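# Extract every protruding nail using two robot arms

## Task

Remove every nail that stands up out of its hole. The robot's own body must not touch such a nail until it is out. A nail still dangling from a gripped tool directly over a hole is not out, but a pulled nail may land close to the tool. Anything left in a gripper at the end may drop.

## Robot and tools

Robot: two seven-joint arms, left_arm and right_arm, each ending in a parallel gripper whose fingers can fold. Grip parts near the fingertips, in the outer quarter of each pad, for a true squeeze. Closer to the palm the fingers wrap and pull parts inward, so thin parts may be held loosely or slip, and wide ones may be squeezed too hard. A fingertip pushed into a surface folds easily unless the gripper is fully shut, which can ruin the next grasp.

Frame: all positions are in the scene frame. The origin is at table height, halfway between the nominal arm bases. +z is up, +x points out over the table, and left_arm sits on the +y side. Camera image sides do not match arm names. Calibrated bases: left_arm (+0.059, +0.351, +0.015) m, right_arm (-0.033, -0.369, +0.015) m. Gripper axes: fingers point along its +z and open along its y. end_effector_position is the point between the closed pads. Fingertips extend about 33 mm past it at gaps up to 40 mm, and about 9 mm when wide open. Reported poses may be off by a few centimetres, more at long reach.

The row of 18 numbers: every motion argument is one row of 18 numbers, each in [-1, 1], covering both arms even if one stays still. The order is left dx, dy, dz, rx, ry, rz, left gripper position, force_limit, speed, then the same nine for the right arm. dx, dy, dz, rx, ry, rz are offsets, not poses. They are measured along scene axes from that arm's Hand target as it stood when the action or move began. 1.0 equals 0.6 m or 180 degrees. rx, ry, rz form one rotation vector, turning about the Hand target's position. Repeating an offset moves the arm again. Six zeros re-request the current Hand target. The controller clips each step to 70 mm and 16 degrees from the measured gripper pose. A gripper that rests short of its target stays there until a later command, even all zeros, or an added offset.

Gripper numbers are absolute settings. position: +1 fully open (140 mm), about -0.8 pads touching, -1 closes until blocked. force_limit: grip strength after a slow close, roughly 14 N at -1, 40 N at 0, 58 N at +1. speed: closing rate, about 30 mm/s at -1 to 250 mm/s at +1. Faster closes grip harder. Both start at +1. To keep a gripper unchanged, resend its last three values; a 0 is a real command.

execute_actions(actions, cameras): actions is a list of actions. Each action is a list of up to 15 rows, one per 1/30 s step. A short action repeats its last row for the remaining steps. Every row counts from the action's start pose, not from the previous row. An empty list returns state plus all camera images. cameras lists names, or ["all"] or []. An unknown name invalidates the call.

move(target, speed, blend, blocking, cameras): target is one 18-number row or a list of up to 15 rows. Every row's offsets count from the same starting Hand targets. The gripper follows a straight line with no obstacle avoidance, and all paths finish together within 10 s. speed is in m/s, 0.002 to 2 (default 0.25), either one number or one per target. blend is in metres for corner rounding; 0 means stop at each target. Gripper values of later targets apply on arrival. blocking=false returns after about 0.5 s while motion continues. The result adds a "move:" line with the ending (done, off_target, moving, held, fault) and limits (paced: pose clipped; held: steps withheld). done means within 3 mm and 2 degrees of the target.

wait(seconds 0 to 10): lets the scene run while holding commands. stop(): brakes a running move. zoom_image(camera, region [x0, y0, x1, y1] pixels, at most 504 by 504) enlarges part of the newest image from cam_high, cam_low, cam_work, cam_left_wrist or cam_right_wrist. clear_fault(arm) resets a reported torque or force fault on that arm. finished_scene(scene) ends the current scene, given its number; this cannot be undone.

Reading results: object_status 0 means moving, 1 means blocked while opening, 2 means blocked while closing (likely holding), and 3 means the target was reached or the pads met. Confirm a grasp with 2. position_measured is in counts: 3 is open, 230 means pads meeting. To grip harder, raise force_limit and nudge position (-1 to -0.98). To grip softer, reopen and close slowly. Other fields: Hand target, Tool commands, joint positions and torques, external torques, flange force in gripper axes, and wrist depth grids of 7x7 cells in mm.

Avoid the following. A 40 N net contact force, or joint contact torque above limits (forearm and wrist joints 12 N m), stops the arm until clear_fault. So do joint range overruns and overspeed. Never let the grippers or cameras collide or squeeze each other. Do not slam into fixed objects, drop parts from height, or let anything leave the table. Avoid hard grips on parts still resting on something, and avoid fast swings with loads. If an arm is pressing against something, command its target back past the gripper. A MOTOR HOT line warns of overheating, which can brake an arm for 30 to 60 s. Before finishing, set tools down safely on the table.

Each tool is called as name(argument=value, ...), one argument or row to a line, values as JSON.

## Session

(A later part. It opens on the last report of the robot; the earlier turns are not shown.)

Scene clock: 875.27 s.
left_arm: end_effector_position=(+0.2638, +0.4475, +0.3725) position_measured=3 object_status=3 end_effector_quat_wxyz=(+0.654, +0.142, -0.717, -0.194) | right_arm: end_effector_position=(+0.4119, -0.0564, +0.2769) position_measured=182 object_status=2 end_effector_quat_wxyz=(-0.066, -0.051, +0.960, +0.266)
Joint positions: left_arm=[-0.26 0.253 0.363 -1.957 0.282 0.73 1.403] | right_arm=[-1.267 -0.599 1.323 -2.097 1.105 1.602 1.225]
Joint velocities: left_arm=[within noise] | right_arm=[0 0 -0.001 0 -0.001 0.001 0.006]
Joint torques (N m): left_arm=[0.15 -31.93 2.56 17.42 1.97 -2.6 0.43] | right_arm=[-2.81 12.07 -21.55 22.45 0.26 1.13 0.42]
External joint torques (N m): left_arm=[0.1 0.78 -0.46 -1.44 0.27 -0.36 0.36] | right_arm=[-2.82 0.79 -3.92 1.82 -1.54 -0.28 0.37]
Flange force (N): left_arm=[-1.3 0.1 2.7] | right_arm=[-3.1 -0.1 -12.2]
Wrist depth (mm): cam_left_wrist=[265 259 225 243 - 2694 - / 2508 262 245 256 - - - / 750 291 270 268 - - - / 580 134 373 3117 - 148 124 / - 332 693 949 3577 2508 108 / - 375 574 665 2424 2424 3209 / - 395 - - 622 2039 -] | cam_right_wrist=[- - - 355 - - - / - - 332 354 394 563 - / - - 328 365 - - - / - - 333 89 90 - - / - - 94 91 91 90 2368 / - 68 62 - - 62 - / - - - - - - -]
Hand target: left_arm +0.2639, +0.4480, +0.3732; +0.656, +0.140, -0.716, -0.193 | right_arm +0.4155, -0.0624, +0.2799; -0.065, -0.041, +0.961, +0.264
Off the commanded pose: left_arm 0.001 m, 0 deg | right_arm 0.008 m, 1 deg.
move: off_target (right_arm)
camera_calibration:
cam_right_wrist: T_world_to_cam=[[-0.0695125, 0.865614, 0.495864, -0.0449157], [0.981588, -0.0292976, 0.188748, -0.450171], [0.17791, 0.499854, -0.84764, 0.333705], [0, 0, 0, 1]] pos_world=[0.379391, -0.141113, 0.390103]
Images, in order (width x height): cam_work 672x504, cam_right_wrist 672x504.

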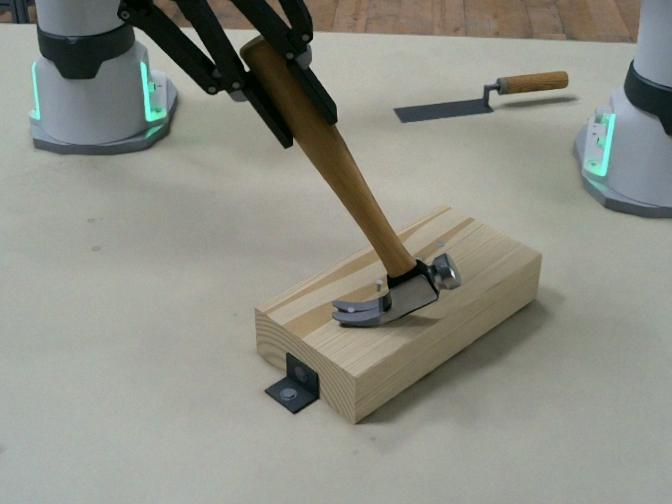

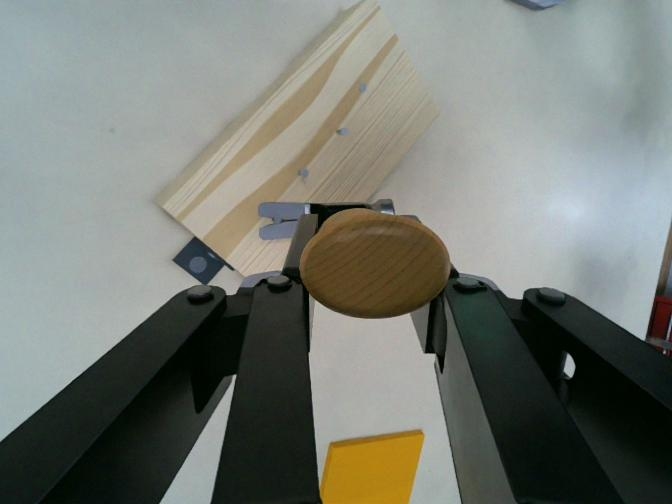

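move(
  target=[0,0,0,0,0,0,1,1,1,0.0,0.0733,0.0117,-0.0556,0,0,-0.98,1,-1],
  speed=0.03,
  cameras=["cam_work","cam_right_wrist"],
)

zoom_image(
  camera="cam_right_wrist",
  region=[210, 180, 310, 255],
)

zoom_image(
  camera="cam_work",
  region=[310, 260, 450, 365],
)

Scene clock: 889.50 s.
left_arm: end_effector_position=(+0.2638, +0.4475, +0.3725) position_measured=3 object_status=3 end_effector_quat_wxyz=(+0.654, +0.142, -0.717, -0.194) | right_arm: end_effector_position=(+0.4214, -0.0255, +0.2855) position_measured=182 object_status=2 end_effector_quat_wxyz=(-0.062, -0.037, +0.981, +0.182)
Joint positions: left_arm=[-0.26 0.253 0.363 -1.957 0.282 0.73 1.403] | right_arm=[-1.308 -0.716 1.389 -1.939 1.062 1.563 1.395]
Joint velocities: left_arm=[within noise] | right_arm=[0 0.001 0.001 0.001 0 -0.001 0.005]
Joint torques (N m): left_arm=[0.18 -32 2.55 17.37 1.96 -2.59 0.43] | right_arm=[5.82 18.48 -18.82 23.89 1.35 0.25 0.85]
External joint torques (N m): left_arm=[0.11 0.74 -0.48 -1.48 0.27 -0.33 0.35] | right_arm=[5.69 0.32 2.28 4.99 -0.29 -1.59 0.81]
Flange force (N): left_arm=[-1.3 0.1 2.9] | right_arm=[2.1 12.8 -6.2]
Wrist depth (mm): cam_left_wrist=[265 257 226 243 2629 - - / 2567 262 248 257 - - - / 1788 292 271 271 3409 - 4041 / - 134 379 3306 - 147 131 / - 329 632 1006 - 2537 108 / - 368 544 - 2424 2661 3209 / - 404 433 - 636 2321 -] | cam_right_wrist=[- - - 340 348 - 519 / - - 329 348 372 - - / - - 332 349 - - - / 345 - 339 91 91 - - / - - 94 91 91 90 - / - 70 62 - - 62 - / - - - - - - -]
Hand target: left_arm +0.2639, +0.4480, +0.3732; +0.656, +0.140, -0.716, -0.193 | right_arm +0.4155, -0.0184, +0.2869; -0.068, -0.035, +0.981, +0.179
Off the commanded pose: left_arm 0.001 m, 0 deg | right_arm 0.009 m, 1 deg.
move: off_target (right_arm)
camera_calibration:
cam_right_wrist: T_world_to_cam=[[-0.0574997, 0.939756, 0.336977, -0.0331786], [0.978753, -0.0134794, 0.2046, -0.463184], [0.196816, 0.341581, -0.919014, 0.332234], [0, 0, 0, 1]] pos_world=[0.386046, -0.0885487, 0.411275]
Images, in order (width x height): cam_work 672x504, cam_right_wrist 672x504.

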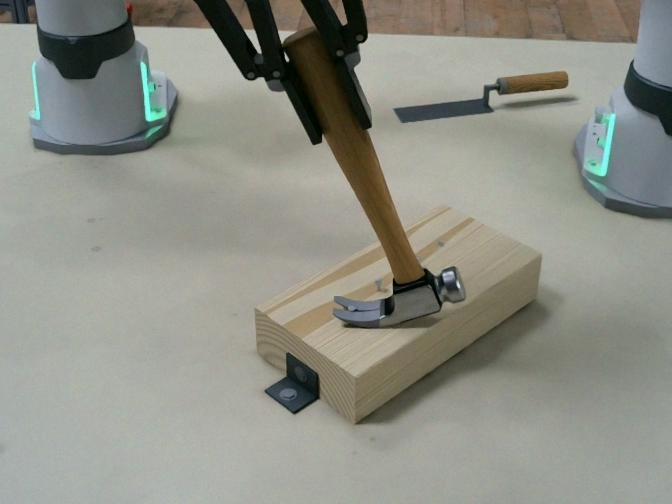

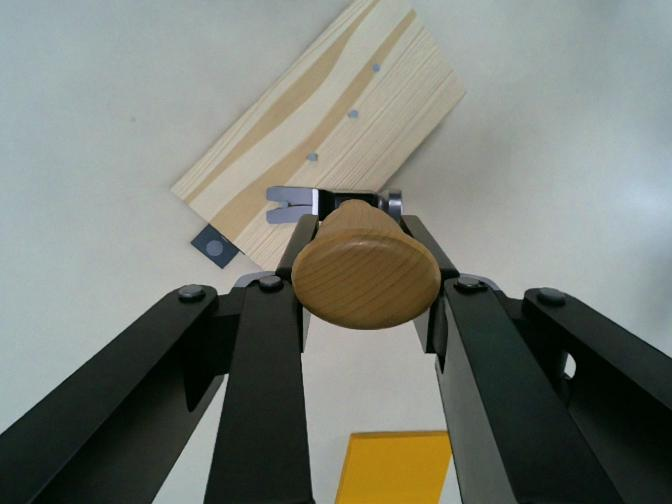

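Scaled by 5.040 from the camera's 672x504 image, which has a finer 960x720 frame.

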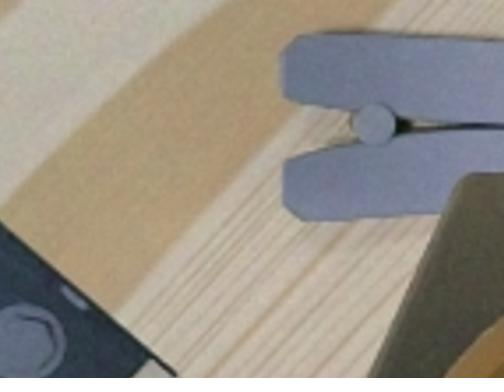

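Scaled by 3.600 from the camera's 672x504 image, which has a finer 960x720 frame.

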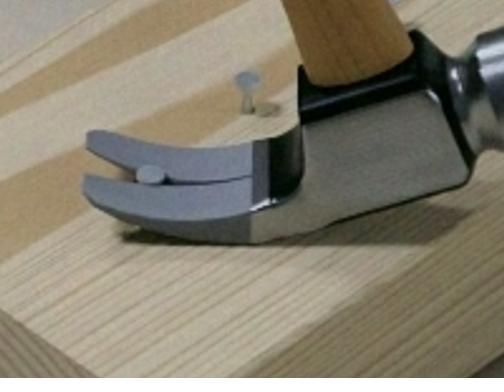

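wait(
  seconds=0.1,
  cameras=["cam_low","cam_high"],
)

zoom_image(
  camera="cam_low",
  region=[280, 170, 440, 340],
)

Scene clock: 899.60 s.
left_arm: end_effector_position=(+0.2638, +0.4475, +0.3725) position_measured=3 object_status=3 end_effector_quat_wxyz=(+0.654, +0.142, -0.717, -0.194) | right_arm: end_effector_position=(+0.4214, -0.0255, +0.2855) position_measured=182 object_status=2 end_effector_quat_wxyz=(-0.062, -0.037, +0.981, +0.182)
Joint positions: left_arm=[-0.26 0.253 0.363 -1.957 0.282 0.73 1.403] | right_arm=[-1.308 -0.716 1.389 -1.939 1.062 1.563 1.395]
Joint torques (N m): left_arm=[0.16 -31.98 2.6 17.34 1.98 -2.6 0.36] | right_arm=[5.86 18.44 -18.82 23.87 1.36 0.25 0.9]
External joint torques (N m): left_arm=[0.17 0.73 -0.36 -1.53 0.28 -0.35 0.29] | right_arm=[5.75 0.4 2.21 4.99 -0.27 -1.6 0.86]
Flange force (N): left_arm=[-1.3 0.1 3.3] | right_arm=[2.6 12.9 -6.3]
Wrist depth (mm): cam_left_wrist=[265 259 225 245 3030 3162 3030 / 282 262 247 256 - 3519 - / 745 292 270 269 - 3637 - / 583 134 836 3409 - 147 124 / - 333 661 771 3577 2629 108 / - 370 558 659 755 2762 - / - 395 481 527 616 2372 2508] | cam_right_wrist=[- - - 334 344 - - / - - 325 347 371 - - / - - 332 350 - - - / - - 339 90 91 - - / - - 94 93 91 90 - / - 70 62 491 - 62 - / - - - - - - -]
Hand target: left_arm +0.2639, +0.4480, +0.3732; +0.656, +0.140, -0.716, -0.193 | right_arm +0.4155, -0.0184, +0.2869; -0.068, -0.035, +0.981, +0.179
Tool commands: left_gripper/position=+1.0 left_gripper/force_limit=+1.0 left_gripper/speed=+1.0 right_gripper/position=-0.98 right_gripper/force_limit=+1.0 right_gripper/speed=-1.0
Off the commanded pose: left_arm 0.001 m, 0 deg | right_arm 0.009 m, 1 deg.
wait: 0.10 s; at rest from the start
Images, in order (width x height): cam_high 672x504, cam_low 672x504.

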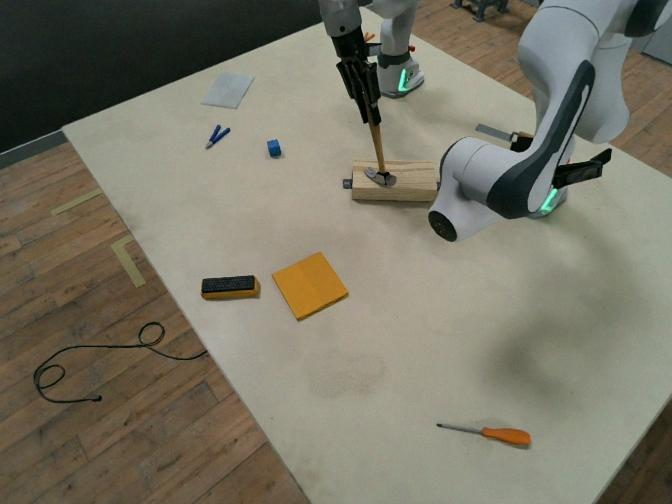

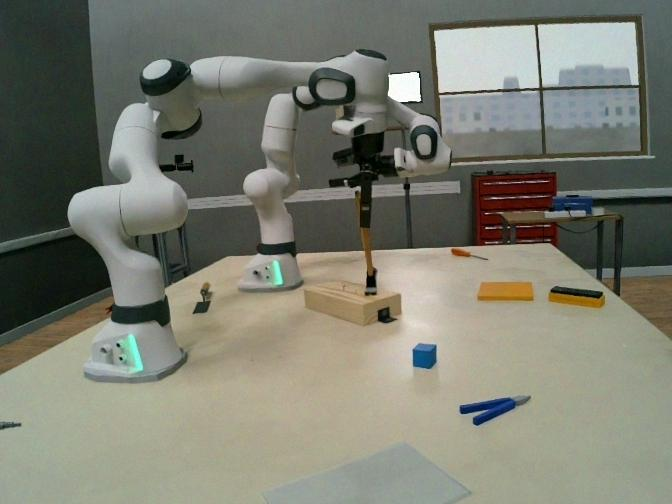

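Scaled by 2.965 from the camera's 672x504 image, which has a finer 960x720 frame.

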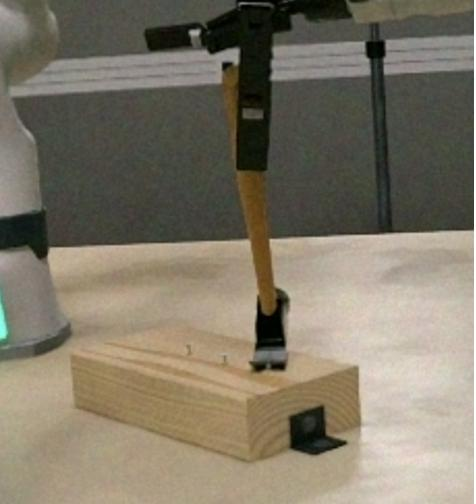

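move(
  target=[0,0,0,0,0,0,1,1,1,0.03,0.0,0,0,0,0,-0.98,1,-1],
  speed=0.03,
  cameras=["cam_work","cam_low"],
)

zoom_image(
  camera="cam_low",
  region=[280, 170, 440, 340],
)

zoom_image(
  camera="cam_work",
  region=[310, 260, 450, 365],
)

Scene clock: 922.30 s.
left_arm: end_effector_position=(+0.2638, +0.4475, +0.3725) position_measured=3 object_status=3 end_effector_quat_wxyz=(+0.654, +0.142, -0.717, -0.194) | right_arm: end_effector_position=(+0.4292, -0.0245, +0.2857) position_measured=182 object_status=2 end_effector_quat_wxyz=(-0.075, -0.038, +0.980, +0.180)
Joint positions: left_arm=[-0.26 0.253 0.363 -1.957 0.282 0.73 1.403] | right_arm=[-1.388 -0.719 1.443 -1.878 1.062 1.523 1.402]
Joint torques (N m): left_arm=[0.06 -32.04 2.59 17.37 1.96 -2.6 0.36] | right_arm=[1.95 19.59 -17.91 22.84 3.7 4.36 0.46]
External joint torques (N m): left_arm=[0 0.64 -0.43 -1.46 0.27 -0.35 0.29] | right_arm=[1.9 -0.93 3.38 4.27 2.06 2.58 0.42]
Flange force (N): left_arm=[-1.0 -0.1 3.2] | right_arm=[-17.4 11.3 4.6]
Wrist depth (mm): cam_left_wrist=[265 259 225 237 2909 - - / 2661 262 247 258 - - - / 2629 293 272 272 - - - / 570 135 367 3637 2871 148 124 / - 329 651 796 3209 2398 107 / - 373 - - 932 2629 3209 / - 401 - 550 - 2204 2598] | cam_right_wrist=[- - - 341 362 - - / - - 334 348 367 - - / - - 333 351 382 - - / - - 340 90 90 - - / - - 94 92 91 89 635 / - 70 61 - - 62 - / - - - - - - -]
Hand target: left_arm +0.2639, +0.4480, +0.3732; +0.656, +0.140, -0.716, -0.193 | right_arm +0.4335, -0.0184, +0.2869; -0.068, -0.035, +0.981, +0.179
Off the commanded pose: left_arm 0.001 m, 0 deg | right_arm 0.008 m, 1 deg.
move: off_target (right_arm)
Images, in order (width x height): cam_low 672x504, cam_work 672x504.

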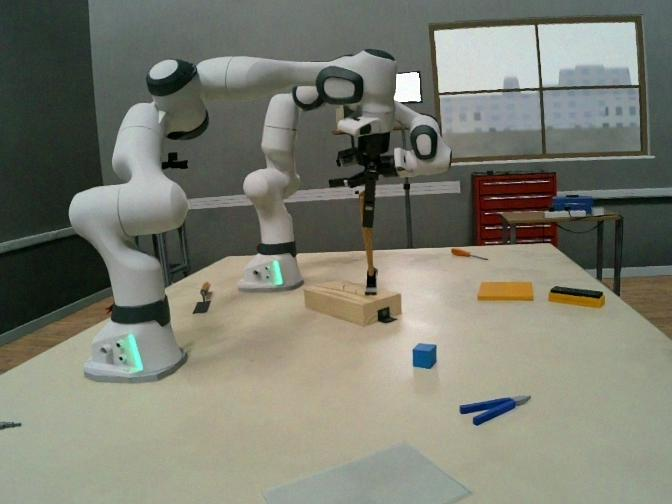

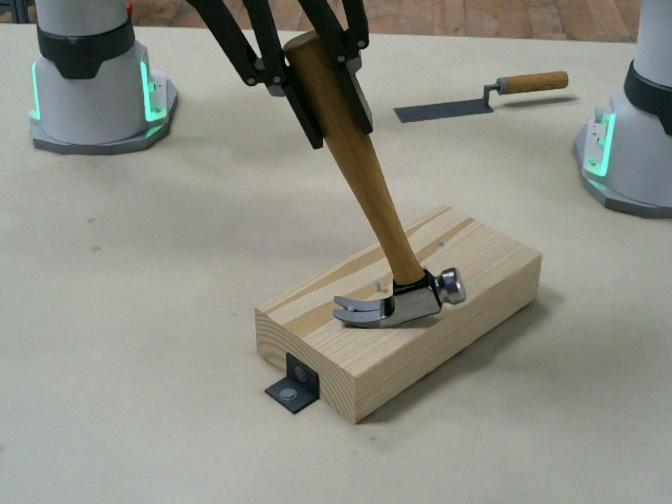

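Scaled by 2.965 from the camera's 672x504 image, which has a finer 960x720 frame.

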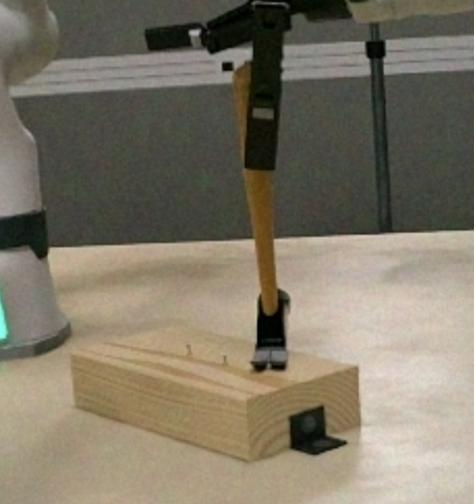

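Scaled by 3.600 from the camera's 672x504 image, which has a finer 960x720 frame.

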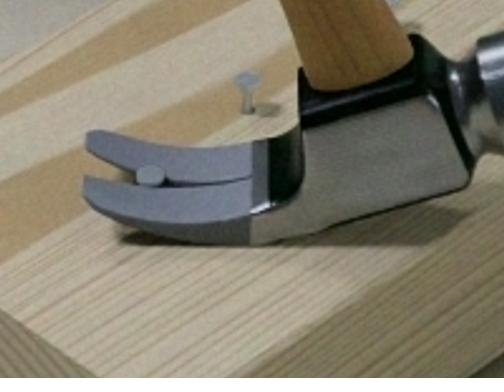

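move(
  target=[0,0,0,0,0,0,1,1,1,-0.01,0.0667,0.006,-0.0556,0,0,-0.98,1,-1],
  speed=0.03,
  cameras=["cam_work","cam_low","cam_right_wrist"],
)

zoom_image(
  camera="cam_low",
  region=[280, 170, 440, 340],
)

zoom_image(
  camera="cam_work",
  region=[310, 260, 450, 365],
)

Scene clock: 934.03 s.
left_arm: end_effector_position=(+0.2638, +0.4475, +0.3725) position_measured=3 object_status=3 end_effector_quat_wxyz=(+0.654, +0.142, -0.717, -0.194) | right_arm: end_effector_position=(+0.4272, +0.0100, +0.2904) position_measured=182 object_status=2 end_effector_quat_wxyz=(-0.076, -0.033, +0.992, +0.093)
Joint positions: left_arm=[-0.26 0.253 0.363 -1.957 0.282 0.73 1.403] | right_arm=[-1.445 -0.887 1.459 -1.681 1.066 1.399 1.534]
Joint torques (N m): left_arm=[0.12 -31.91 2.59 17.46 1.97 -2.61 0.41] | right_arm=[5.88 27.15 -20.55 21.36 3.98 4.12 1.04]
External joint torques (N m): left_arm=[-0.07 0.91 -0.55 -1.42 0.27 -0.35 0.34] | right_arm=[5.64 -1.49 4.08 6.32 2.61 2.14 1.01]
Flange force (N): left_arm=[-1.4 -0.1 2.3] | right_arm=[-9.8 18.8 1.4]
Wrist depth (mm): cam_left_wrist=[264 260 226 242 3209 - 3209 / 282 264 248 257 2797 3409 - / - 292 270 268 2297 4743 4453 / - 134 382 3409 - 149 125 / - 332 706 - 3967 2479 108 / - 370 - - - 2508 3257 / - 390 - - - 2204 -] | cam_right_wrist=[- - - 340 343 - - / - 362 343 345 355 - - / - - 340 350 - 433 - / - - 350 90 92 - - / - 88 95 91 90 89 - / - 69 62 - - 62 - / - - - - - - -]
Hand target: left_arm +0.2639, +0.4480, +0.3732; +0.656, +0.140, -0.716, -0.193 | right_arm +0.4275, +0.0216, +0.2905; -0.071, -0.029, +0.993, +0.093
Off the commanded pose: left_arm 0.001 m, 0 deg | right_arm 0.012 m, 1 deg.
move: off_target (right_arm)
camera_calibration:
cam_right_wrist: T_world_to_cam=[[-0.0580754, 0.984648, 0.164606, -0.0179466], [0.983086, 0.0277196, 0.181033, -0.464737], [0.173691, 0.172335, -0.969604, 0.349816], [0, 0, 0, 1]] pos_world=[0.395075, -0.0297321, 0.42627]
Images, in order (width x height): cam_low 672x504, cam_work 672x504, cam_right_wrist 672x504.

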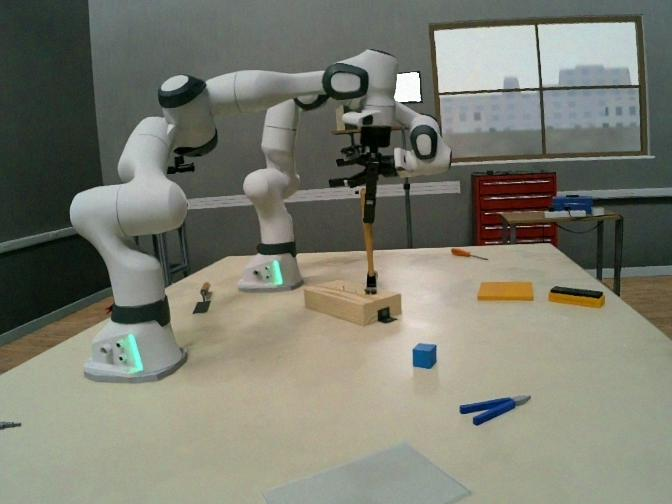

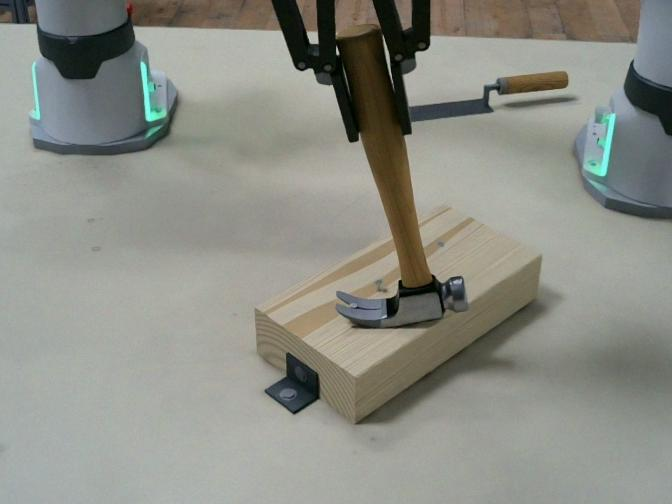

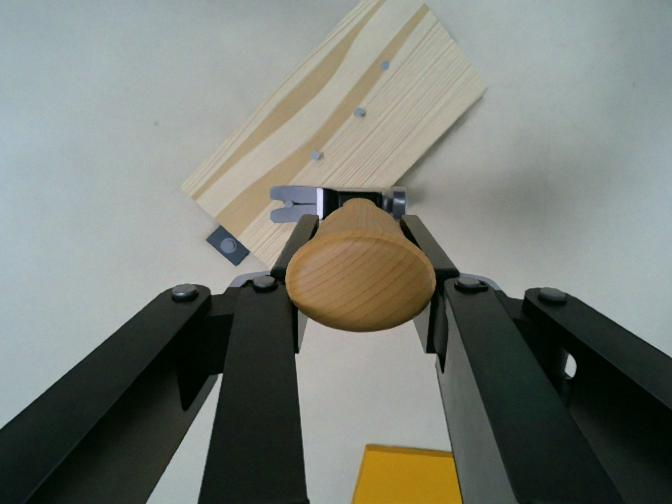

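Scaled by 2.965 from the camera's 672x504 image, which has a finer 960x720 frame.

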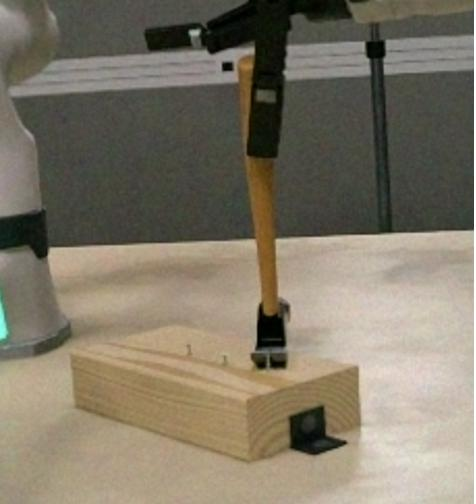

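Scaled by 3.600 from the camera's 672x504 image, which has a finer 960x720 frame.

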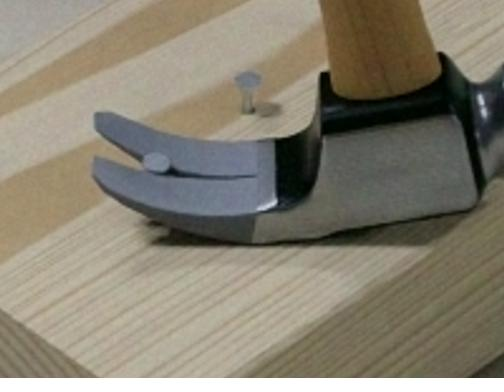

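move(
  target=[0,0,0,0,0,0,1,1,1,0.0,0.0667,-0.003,-0.0556,0,0,-0.98,1,-1],
  speed=0.03,
  cameras=["cam_work","cam_low","cam_right_wrist"],
)

zoom_image(
  camera="cam_low",
  region=[280, 170, 440, 340],
)

zoom_image(
  camera="cam_work",
  region=[310, 260, 450, 365],
)

Scene clock: 945.77 s.
left_arm: end_effector_position=(+0.2638, +0.4475, +0.3725) position_measured=3 object_status=3 end_effector_quat_wxyz=(+0.654, +0.142, -0.717, -0.194) | right_arm: end_effector_position=(+0.4305, +0.0577, +0.2928) position_measured=182 object_status=2 end_effector_quat_wxyz=(-0.069, -0.024, +0.997, +0.006)
Joint positions: left_arm=[-0.26 0.253 0.363 -1.957 0.282 0.73 1.403] | right_arm=[-1.559 -1.01 1.511 -1.38 1.061 1.285 1.716]
Joint velocities: left_arm=[within noise] | right_arm=[0.001 0 0.001 0 0 0.001 0.007]
Joint torques (N m): left_arm=[0.11 -31.96 2.62 17.39 1.98 -2.62 0.41] | right_arm=[1.56 38.14 -20.42 11.34 2.67 2.13 0.09]
External joint torques (N m): left_arm=[0.05 0.73 -0.39 -1.43 0.28 -0.37 0.34] | right_arm=[1.47 -0.13 4.73 0.19 1.74 0.06 0.08]
Flange force (N): left_arm=[-1.2 0.2 2.8] | right_arm=[-5.2 6.4 3.4]
Wrist depth (mm): cam_left_wrist=[264 259 226 244 3357 - - / 2567 263 247 256 - - - / 2372 291 272 270 4117 3463 - / 583 134 793 3463 - 147 124 / - 333 688 925 3073 2479 107 / - 369 557 - - 3117 - / - 395 471 591 601 2204 -] | cam_right_wrist=[- - - 333 335 - - / - - 350 344 344 - - / - - 351 346 - - - / - - 362 91 101 - 411 / - 88 95 92 91 90 443 / - 68 61 - - 62 - / - - - - - - -]
Hand target: left_arm +0.2639, +0.4480, +0.3732; +0.656, +0.140, -0.716, -0.193 | right_arm +0.4275, +0.0617, +0.2887; -0.073, -0.023, +0.997, +0.006
Off the commanded pose: left_arm 0.001 m, 0 deg | right_arm 0.006 m, 0 deg.
move: off_target (right_arm)
camera_calibration:
cam_right_wrist: T_world_to_cam=[[-0.0527595, 0.998551, -0.0105718, -0.0169435], [0.979861, 0.0538078, 0.192296, -0.473183], [0.192586, -0.000213442, -0.98128, 0.348508], [0, 0, 0, 1]] pos_world=[0.395642, 0.0424544, 0.432796]
Images, in order (width x height): cam_low 672x504, cam_work 672x504, cam_right_wrist 672x504.

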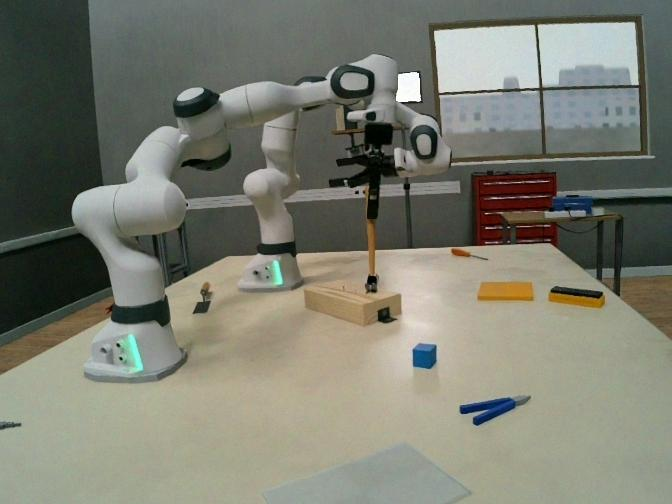

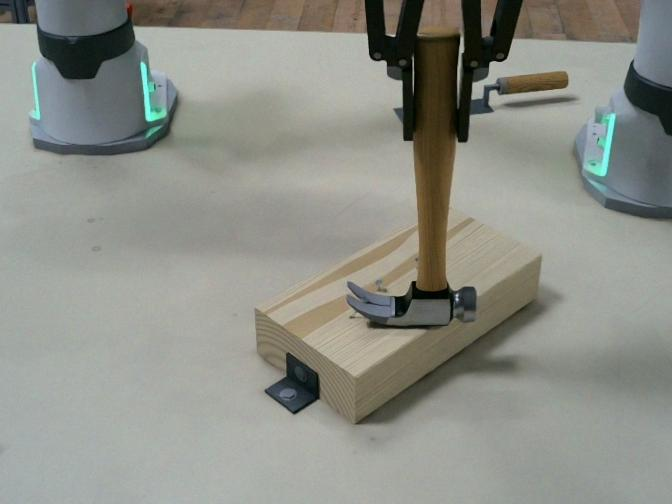

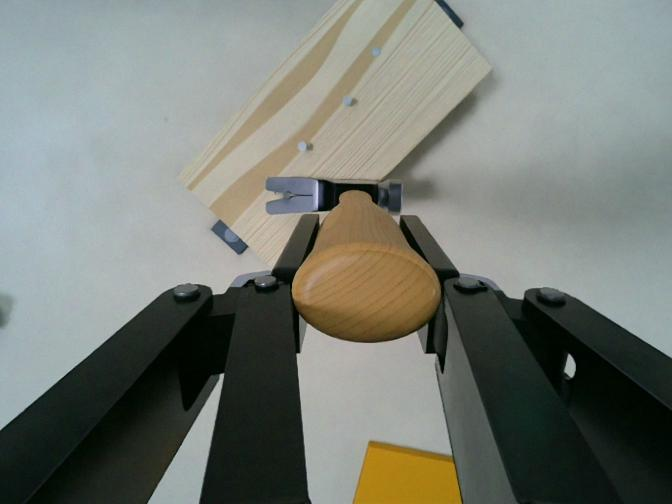

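Scaled by 2.965 from the camera's 672x504 image, which has a finer 960x720 frame.

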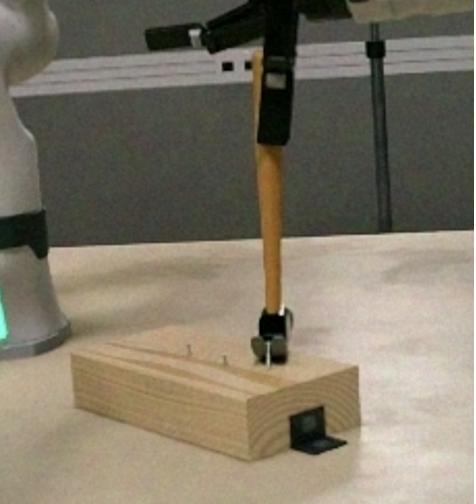

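Scaled by 3.600 from the camera's 672x504 image, which has a finer 960x720 frame.

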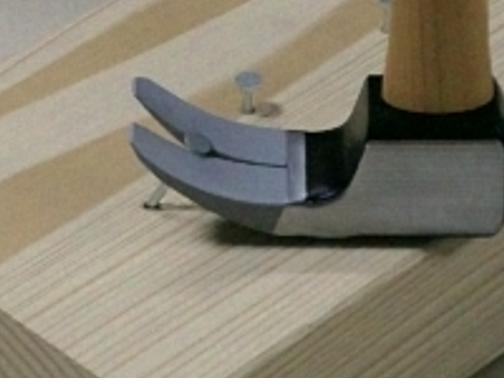

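move(
  target=[0,0,0,0,0,0,1,1,1,0.0,0.03,0.04,-0.0278,0,0,-0.98,1,-1],
  speed=0.03,
  cameras=["cam_work","cam_low"],
)

zoom_image(
  camera="cam_low",
  region=[280, 170, 440, 340],
)

zoom_image(
  camera="cam_work",
  region=[310, 260, 450, 365],
)

Scene clock: 956.73 s.
left_arm: end_effector_position=(+0.2638, +0.4475, +0.3725) position_measured=3 object_status=3 end_effector_quat_wxyz=(+0.654, +0.142, -0.717, -0.194) | right_arm: end_effector_position=(+0.4272, +0.0803, +0.3106) position_measured=182 object_status=2 end_effector_quat_wxyz=(-0.075, -0.025, +0.996, -0.037)
Joint positions: left_arm=[-0.26 0.253 0.363 -1.957 0.282 0.73 1.403] | right_arm=[-1.683 -1.031 1.558 -1.117 1.051 1.169 1.832]
Joint velocities: left_arm=[within noise] | right_arm=[0 0.001 0.001 -0.001 0 -0.001 0.005]
Joint torques (N m): left_arm=[0.12 -32.01 2.57 17.38 1.97 -2.6 0.44] | right_arm=[0.04 47.79 -22.69 10.67 0.68 1.92 0.34]
External joint torques (N m): left_arm=[0.1 0.74 -0.42 -1.5 0.27 -0.35 0.37] | right_arm=[-0.06 3.84 -0.28 1.38 -0.06 -0.06 0.34]
Flange force (N): left_arm=[-1.3 0.1 3.0] | right_arm=[-4.7 4.9 -10.6]
Wrist depth (mm): cam_left_wrist=[262 258 225 244 3073 3306 - / 2567 263 247 258 - - - / 2727 289 271 270 4453 - 4453 / - 135 357 3519 - 147 131 / - 332 684 891 3463 2598 107 / - 372 587 715 839 2508 - / - 395 493 - 622 2182 -] | cam_right_wrist=[424 - - 353 349 - - / 444 - 369 363 358 - - / - - 380 369 - - - / - - 398 91 103 - - / - 88 95 91 91 89 - / - 68 61 - - 62 - / - - - - - - -]
Hand target: left_arm +0.2639, +0.4480, +0.3732; +0.656, +0.140, -0.716, -0.193 | right_arm +0.4275, +0.0797, +0.3127; -0.074, -0.019, +0.996, -0.037
Off the commanded pose: left_arm 0.001 m, 0 deg | right_arm 0.002 m, 1 deg.
move: done
Images, in order (width x height): cam_low 672x504, cam_work 672x504.

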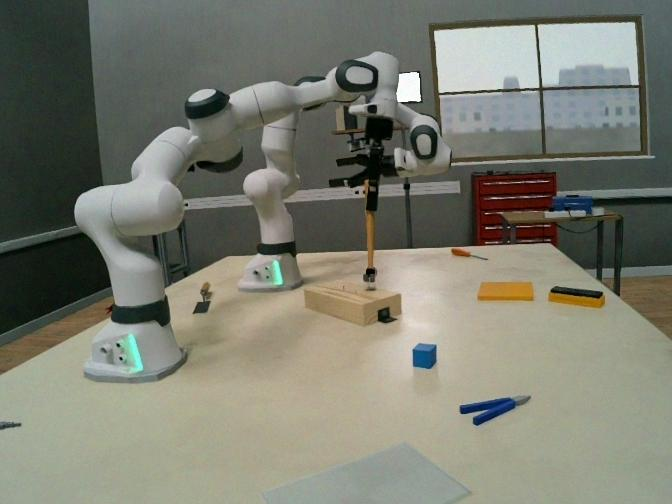

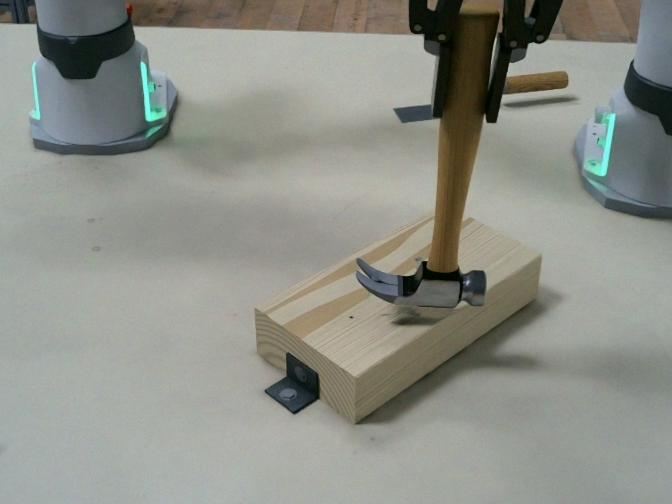

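Scaled by 2.965 from the camera's 672x504 image, which has a finer 960x720 frame.

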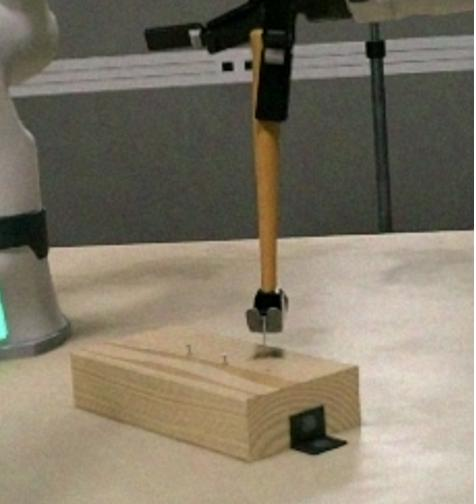

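Scaled by 3.600 from the camera's 672x504 image, which has a finer 960x720 frame.

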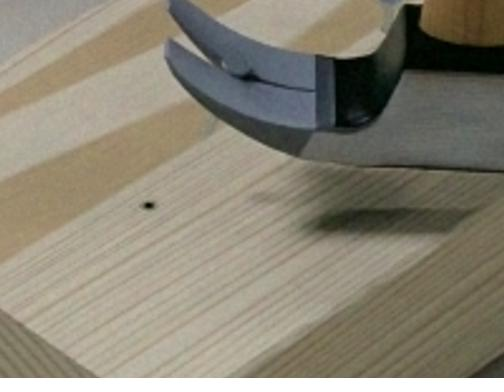

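move(
  target=[
    [0,0,0,0,0,0,1,1,1,-0.0458,-0.2162,0.112,0.15,0,0,-0.98,1,-1],
    [0,0,0,0,0,0,1,1,1,-0.1625,-0.5162,-0.058,0.3,0,0,-0.98,1,-1],
  ],
  speed=0.2,
  blend=[0.03,0],
  cameras=["cam_work","cam_low","cam_right_wrist"],
)

zoom_image(
  camera="cam_right_wrist",
  region=[220, 140, 360, 245],
)

Scene clock: 978.17 s.
left_arm: end_effector_position=(+0.2638, +0.4475, +0.3725) position_measured=3 object_status=3 end_effector_quat_wxyz=(+0.654, +0.142, -0.717, -0.194) | right_arm: end_effector_position=(+0.3302, -0.2313, +0.2762) position_measured=182 object_status=2 end_effector_quat_wxyz=(-0.059, -0.045, +0.907, +0.415)
Joint positions: left_arm=[-0.26 0.253 0.363 -1.957 0.282 0.73 1.403] | right_arm=[-1.169 -0.46 0.807 -2.446 0.969 1.432 0.783]
Joint velocities: left_arm=[within noise] | right_arm=[0 -0.001 -0.001 0 -0.001 0.001 -0.006]
Joint torques (N m): left_arm=[0.15 -31.94 2.53 17.41 2 -2.61 0.43] | right_arm=[0.86 -3.69 -10.08 22.63 2.84 -0.77 -0.31]
External joint torques (N m): left_arm=[0.01 0.82 -0.57 -1.44 0.29 -0.36 0.36] | right_arm=[0.78 2.26 -0.66 1 0.87 -0.85 -0.39]
Flange force (N): left_arm=[-1.3 0.1 2.6] | right_arm=[-5.3 -1.0 -3.2]
Wrist depth (mm): cam_left_wrist=[264 260 226 247 2949 - - / 2762 262 248 259 2567 - 2479 / 2598 293 271 271 - - - / 588 135 852 - - 148 124 / - 330 - - 3162 2479 107 / - 369 - 649 2020 2567 - / - 390 - 500 - 2479 -] | cam_right_wrist=[- - - - 614 564 513 / 295 - - - 656 - 2984 / - - - 458 666 - 2563 / - - - 90 92 - 2476 / - - 94 91 91 89 2421 / - 68 61 - - 62 - / - - - - - - -]
Hand target: left_arm +0.2639, +0.4480, +0.3732; +0.656, +0.140, -0.716, -0.193 | right_arm +0.3300, -0.2301, +0.2779; -0.057, -0.051, +0.905, +0.419
Off the commanded pose: left_arm 0.001 m, 0 deg | right_arm 0.002 m, 1 deg.
move: done
camera_calibration:
cam_right_wrist: T_world_to_cam=[[-0.0399023, 0.670371, 0.740952, -0.0215134], [0.981752, -0.111685, 0.153916, -0.384401], [0.185934, 0.733573, -0.653681, 0.432959], [0, 0, 0, 1]] pos_world=[0.296026, -0.346117, 0.358123]
Images, in order (width x height): cam_low 672x504, cam_work 672x504, cam_right_wrist 672x504.

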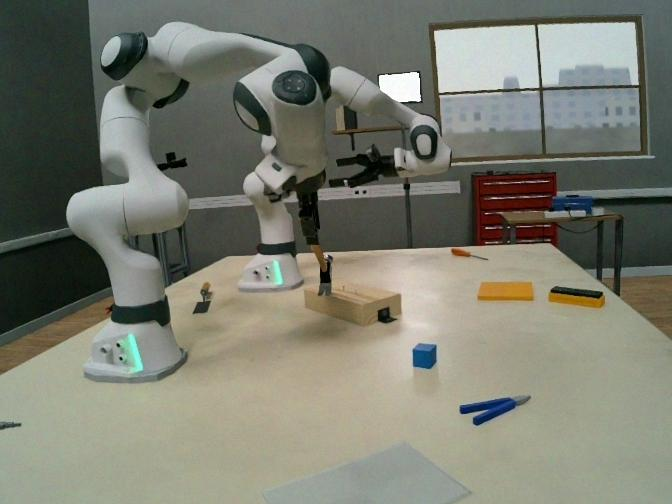

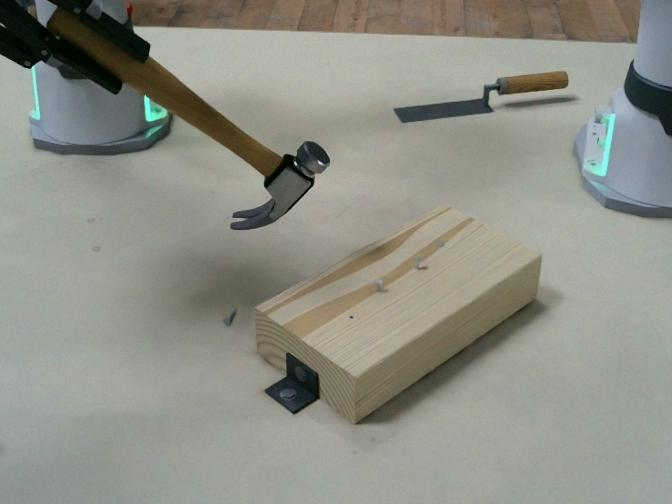

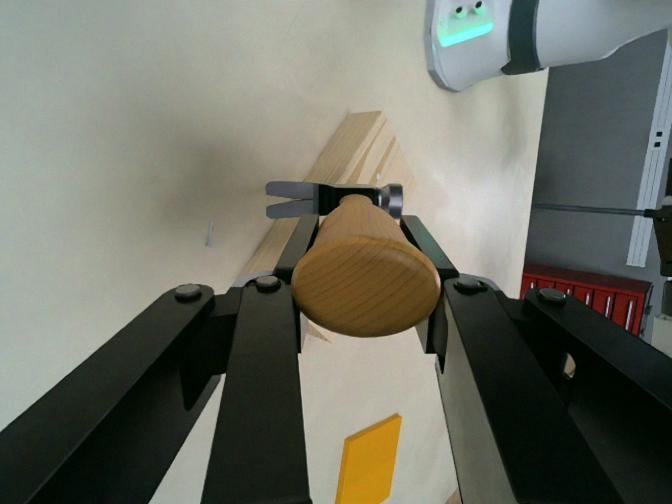

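Scaled by 3.600 from the camera's 672x504 image, which has a finer 960x720 frame.

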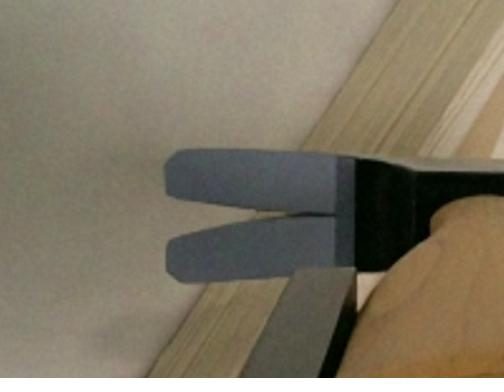

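move(
  target=[
    [0,0,0,0,0,0,1,1,1,0.05,0.1333,0.1033,0.033,0,0,-0.98,1,-1],
    [0,0,0,0,0,0,1,1,1,0.1033,0.2367,-0.0383,0.0667,0,0,-0.98,1,-1],
  ],
  speed=0.15,
  blend=[0.03,0],
  cameras=["cam_work","cam_low","cam_right_wrist"],
)

zoom_image(
  camera="cam_right_wrist",
  region=[180, 140, 340, 260],
)

zoom_image(
  camera="cam_work",
  region=[340, 210, 460, 300],
)

zoom_image(
  camera="cam_low",
  region=[280, 170, 440, 340],
)

Scene clock: 997.27 s.
left_arm: end_effector_position=(+0.2638, +0.4475, +0.3725) position_measured=3 object_status=3 end_effector_quat_wxyz=(+0.654, +0.142, -0.717, -0.194) | right_arm: end_effector_position=(+0.3914, -0.0899, +0.2518) position_measured=182 object_status=2 end_effector_quat_wxyz=(-0.054, -0.051, +0.859, +0.507)
Joint positions: left_arm=[-0.26 0.253 0.363 -1.957 0.282 0.73 1.403] | right_arm=[-1.127 -0.088 1.119 -2.379 1.177 1.773 0.849]
Joint velocities: left_arm=[within noise] | right_arm=[0 0.001 0 -0.001 0 0.005 -0.003]
Joint torques (N m): left_arm=[0.18 -31.96 2.61 17.39 1.97 -2.6 0.44] | right_arm=[0.44 -6.04 -2.21 23.73 2.61 -1.27 -0.33]
External joint torques (N m): left_arm=[0.09 0.91 -0.46 -1.51 0.27 -0.33 0.37] | right_arm=[0.4 2.77 0.12 2.13 1.07 -0.86 -0.42]
Flange force (N): left_arm=[-1.6 0.1 2.6] | right_arm=[-14.6 -4.6 0.9]
Wrist depth (mm): cam_left_wrist=[262 258 226 244 - - 3577 / 2508 263 247 255 - 4364 3162 / 2762 291 270 274 4743 - - / - 134 344 3762 4041 148 124 / - 331 - - 3762 2182 107 / - 372 - - 873 2567 - / - 399 - - - 1966 -] | cam_right_wrist=[265 - 337 - - 2200 - / - 299 337 - - - 556 / - 275 336 345 - 3822 481 / 244 274 326 91 122 2689 496 / - 88 94 91 91 90 488 / - 68 61 - - 62 - / - - - - - - -]
Hand target: left_arm +0.2639, +0.4480, +0.3732; +0.656, +0.140, -0.716, -0.193 | right_arm +0.3920, -0.0880, +0.2549; -0.051, -0.057, +0.856, +0.511
Off the commanded pose: left_arm 0.001 m, 0 deg | right_arm 0.004 m, 1 deg.
move: off_target (right_arm)
camera_calibration:
cam_right_wrist: T_world_to_cam=[[-0.0399595, 0.502533, 0.863634, -0.141768], [0.981655, -0.141523, 0.12777, -0.420968], [0.186433, 0.852896, -0.487659, 0.270628], [0, 0, 0, 1]] pos_world=[0.357126, -0.219151, 0.308197]
Images, in order (width x height): cam_low 672x504, cam_work 672x504, cam_right_wrist 672x504.

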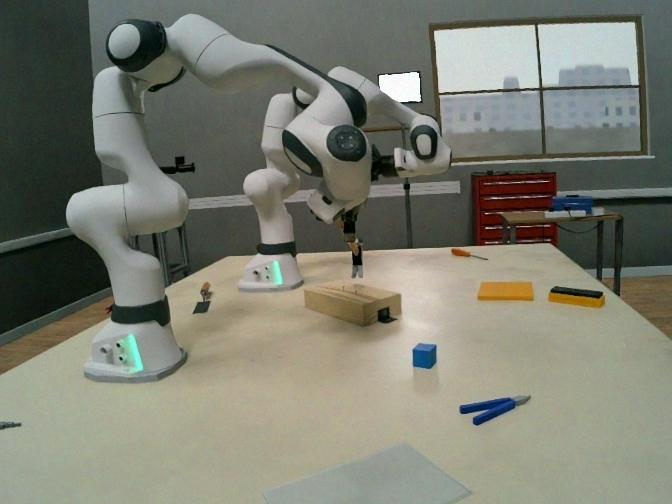

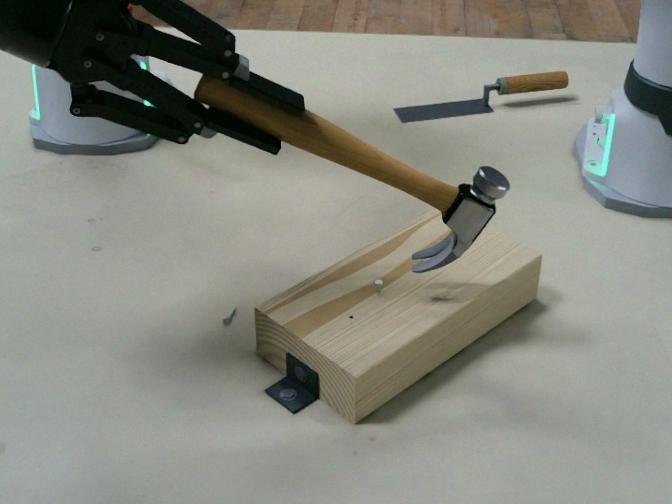

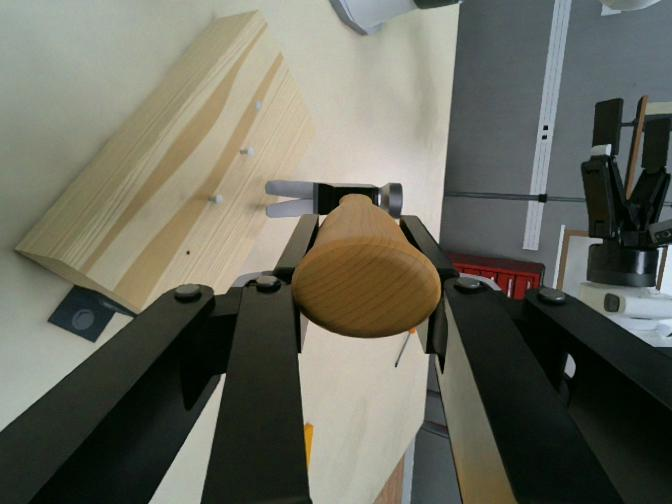

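Scaled by 3.150 from the camera's 672x504 image, which has a finer 960x720 frame.

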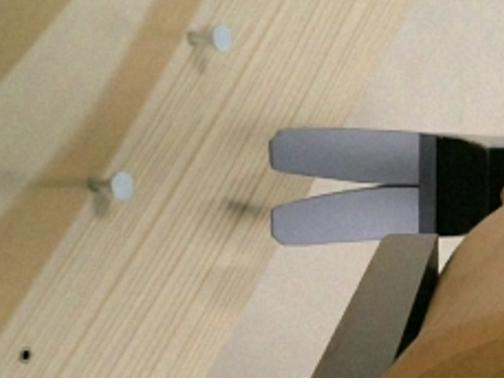

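Scaled by 4.200 from the camera's 672x504 image, which has a finer 960x720 frame.

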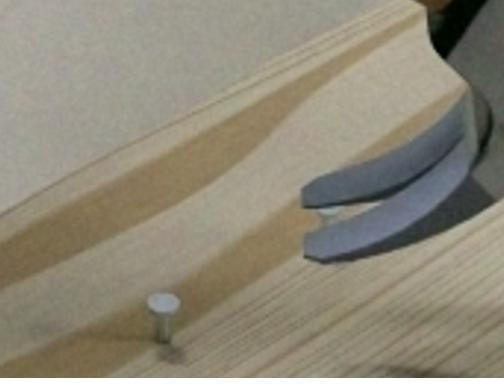

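Scaled by 2.965 from the camera's 672x504 image, which has a finer 960x720 frame.

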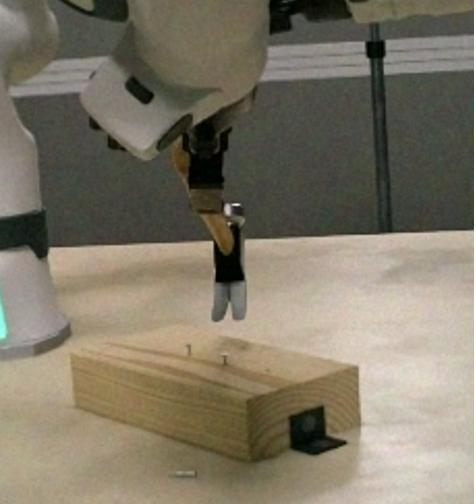

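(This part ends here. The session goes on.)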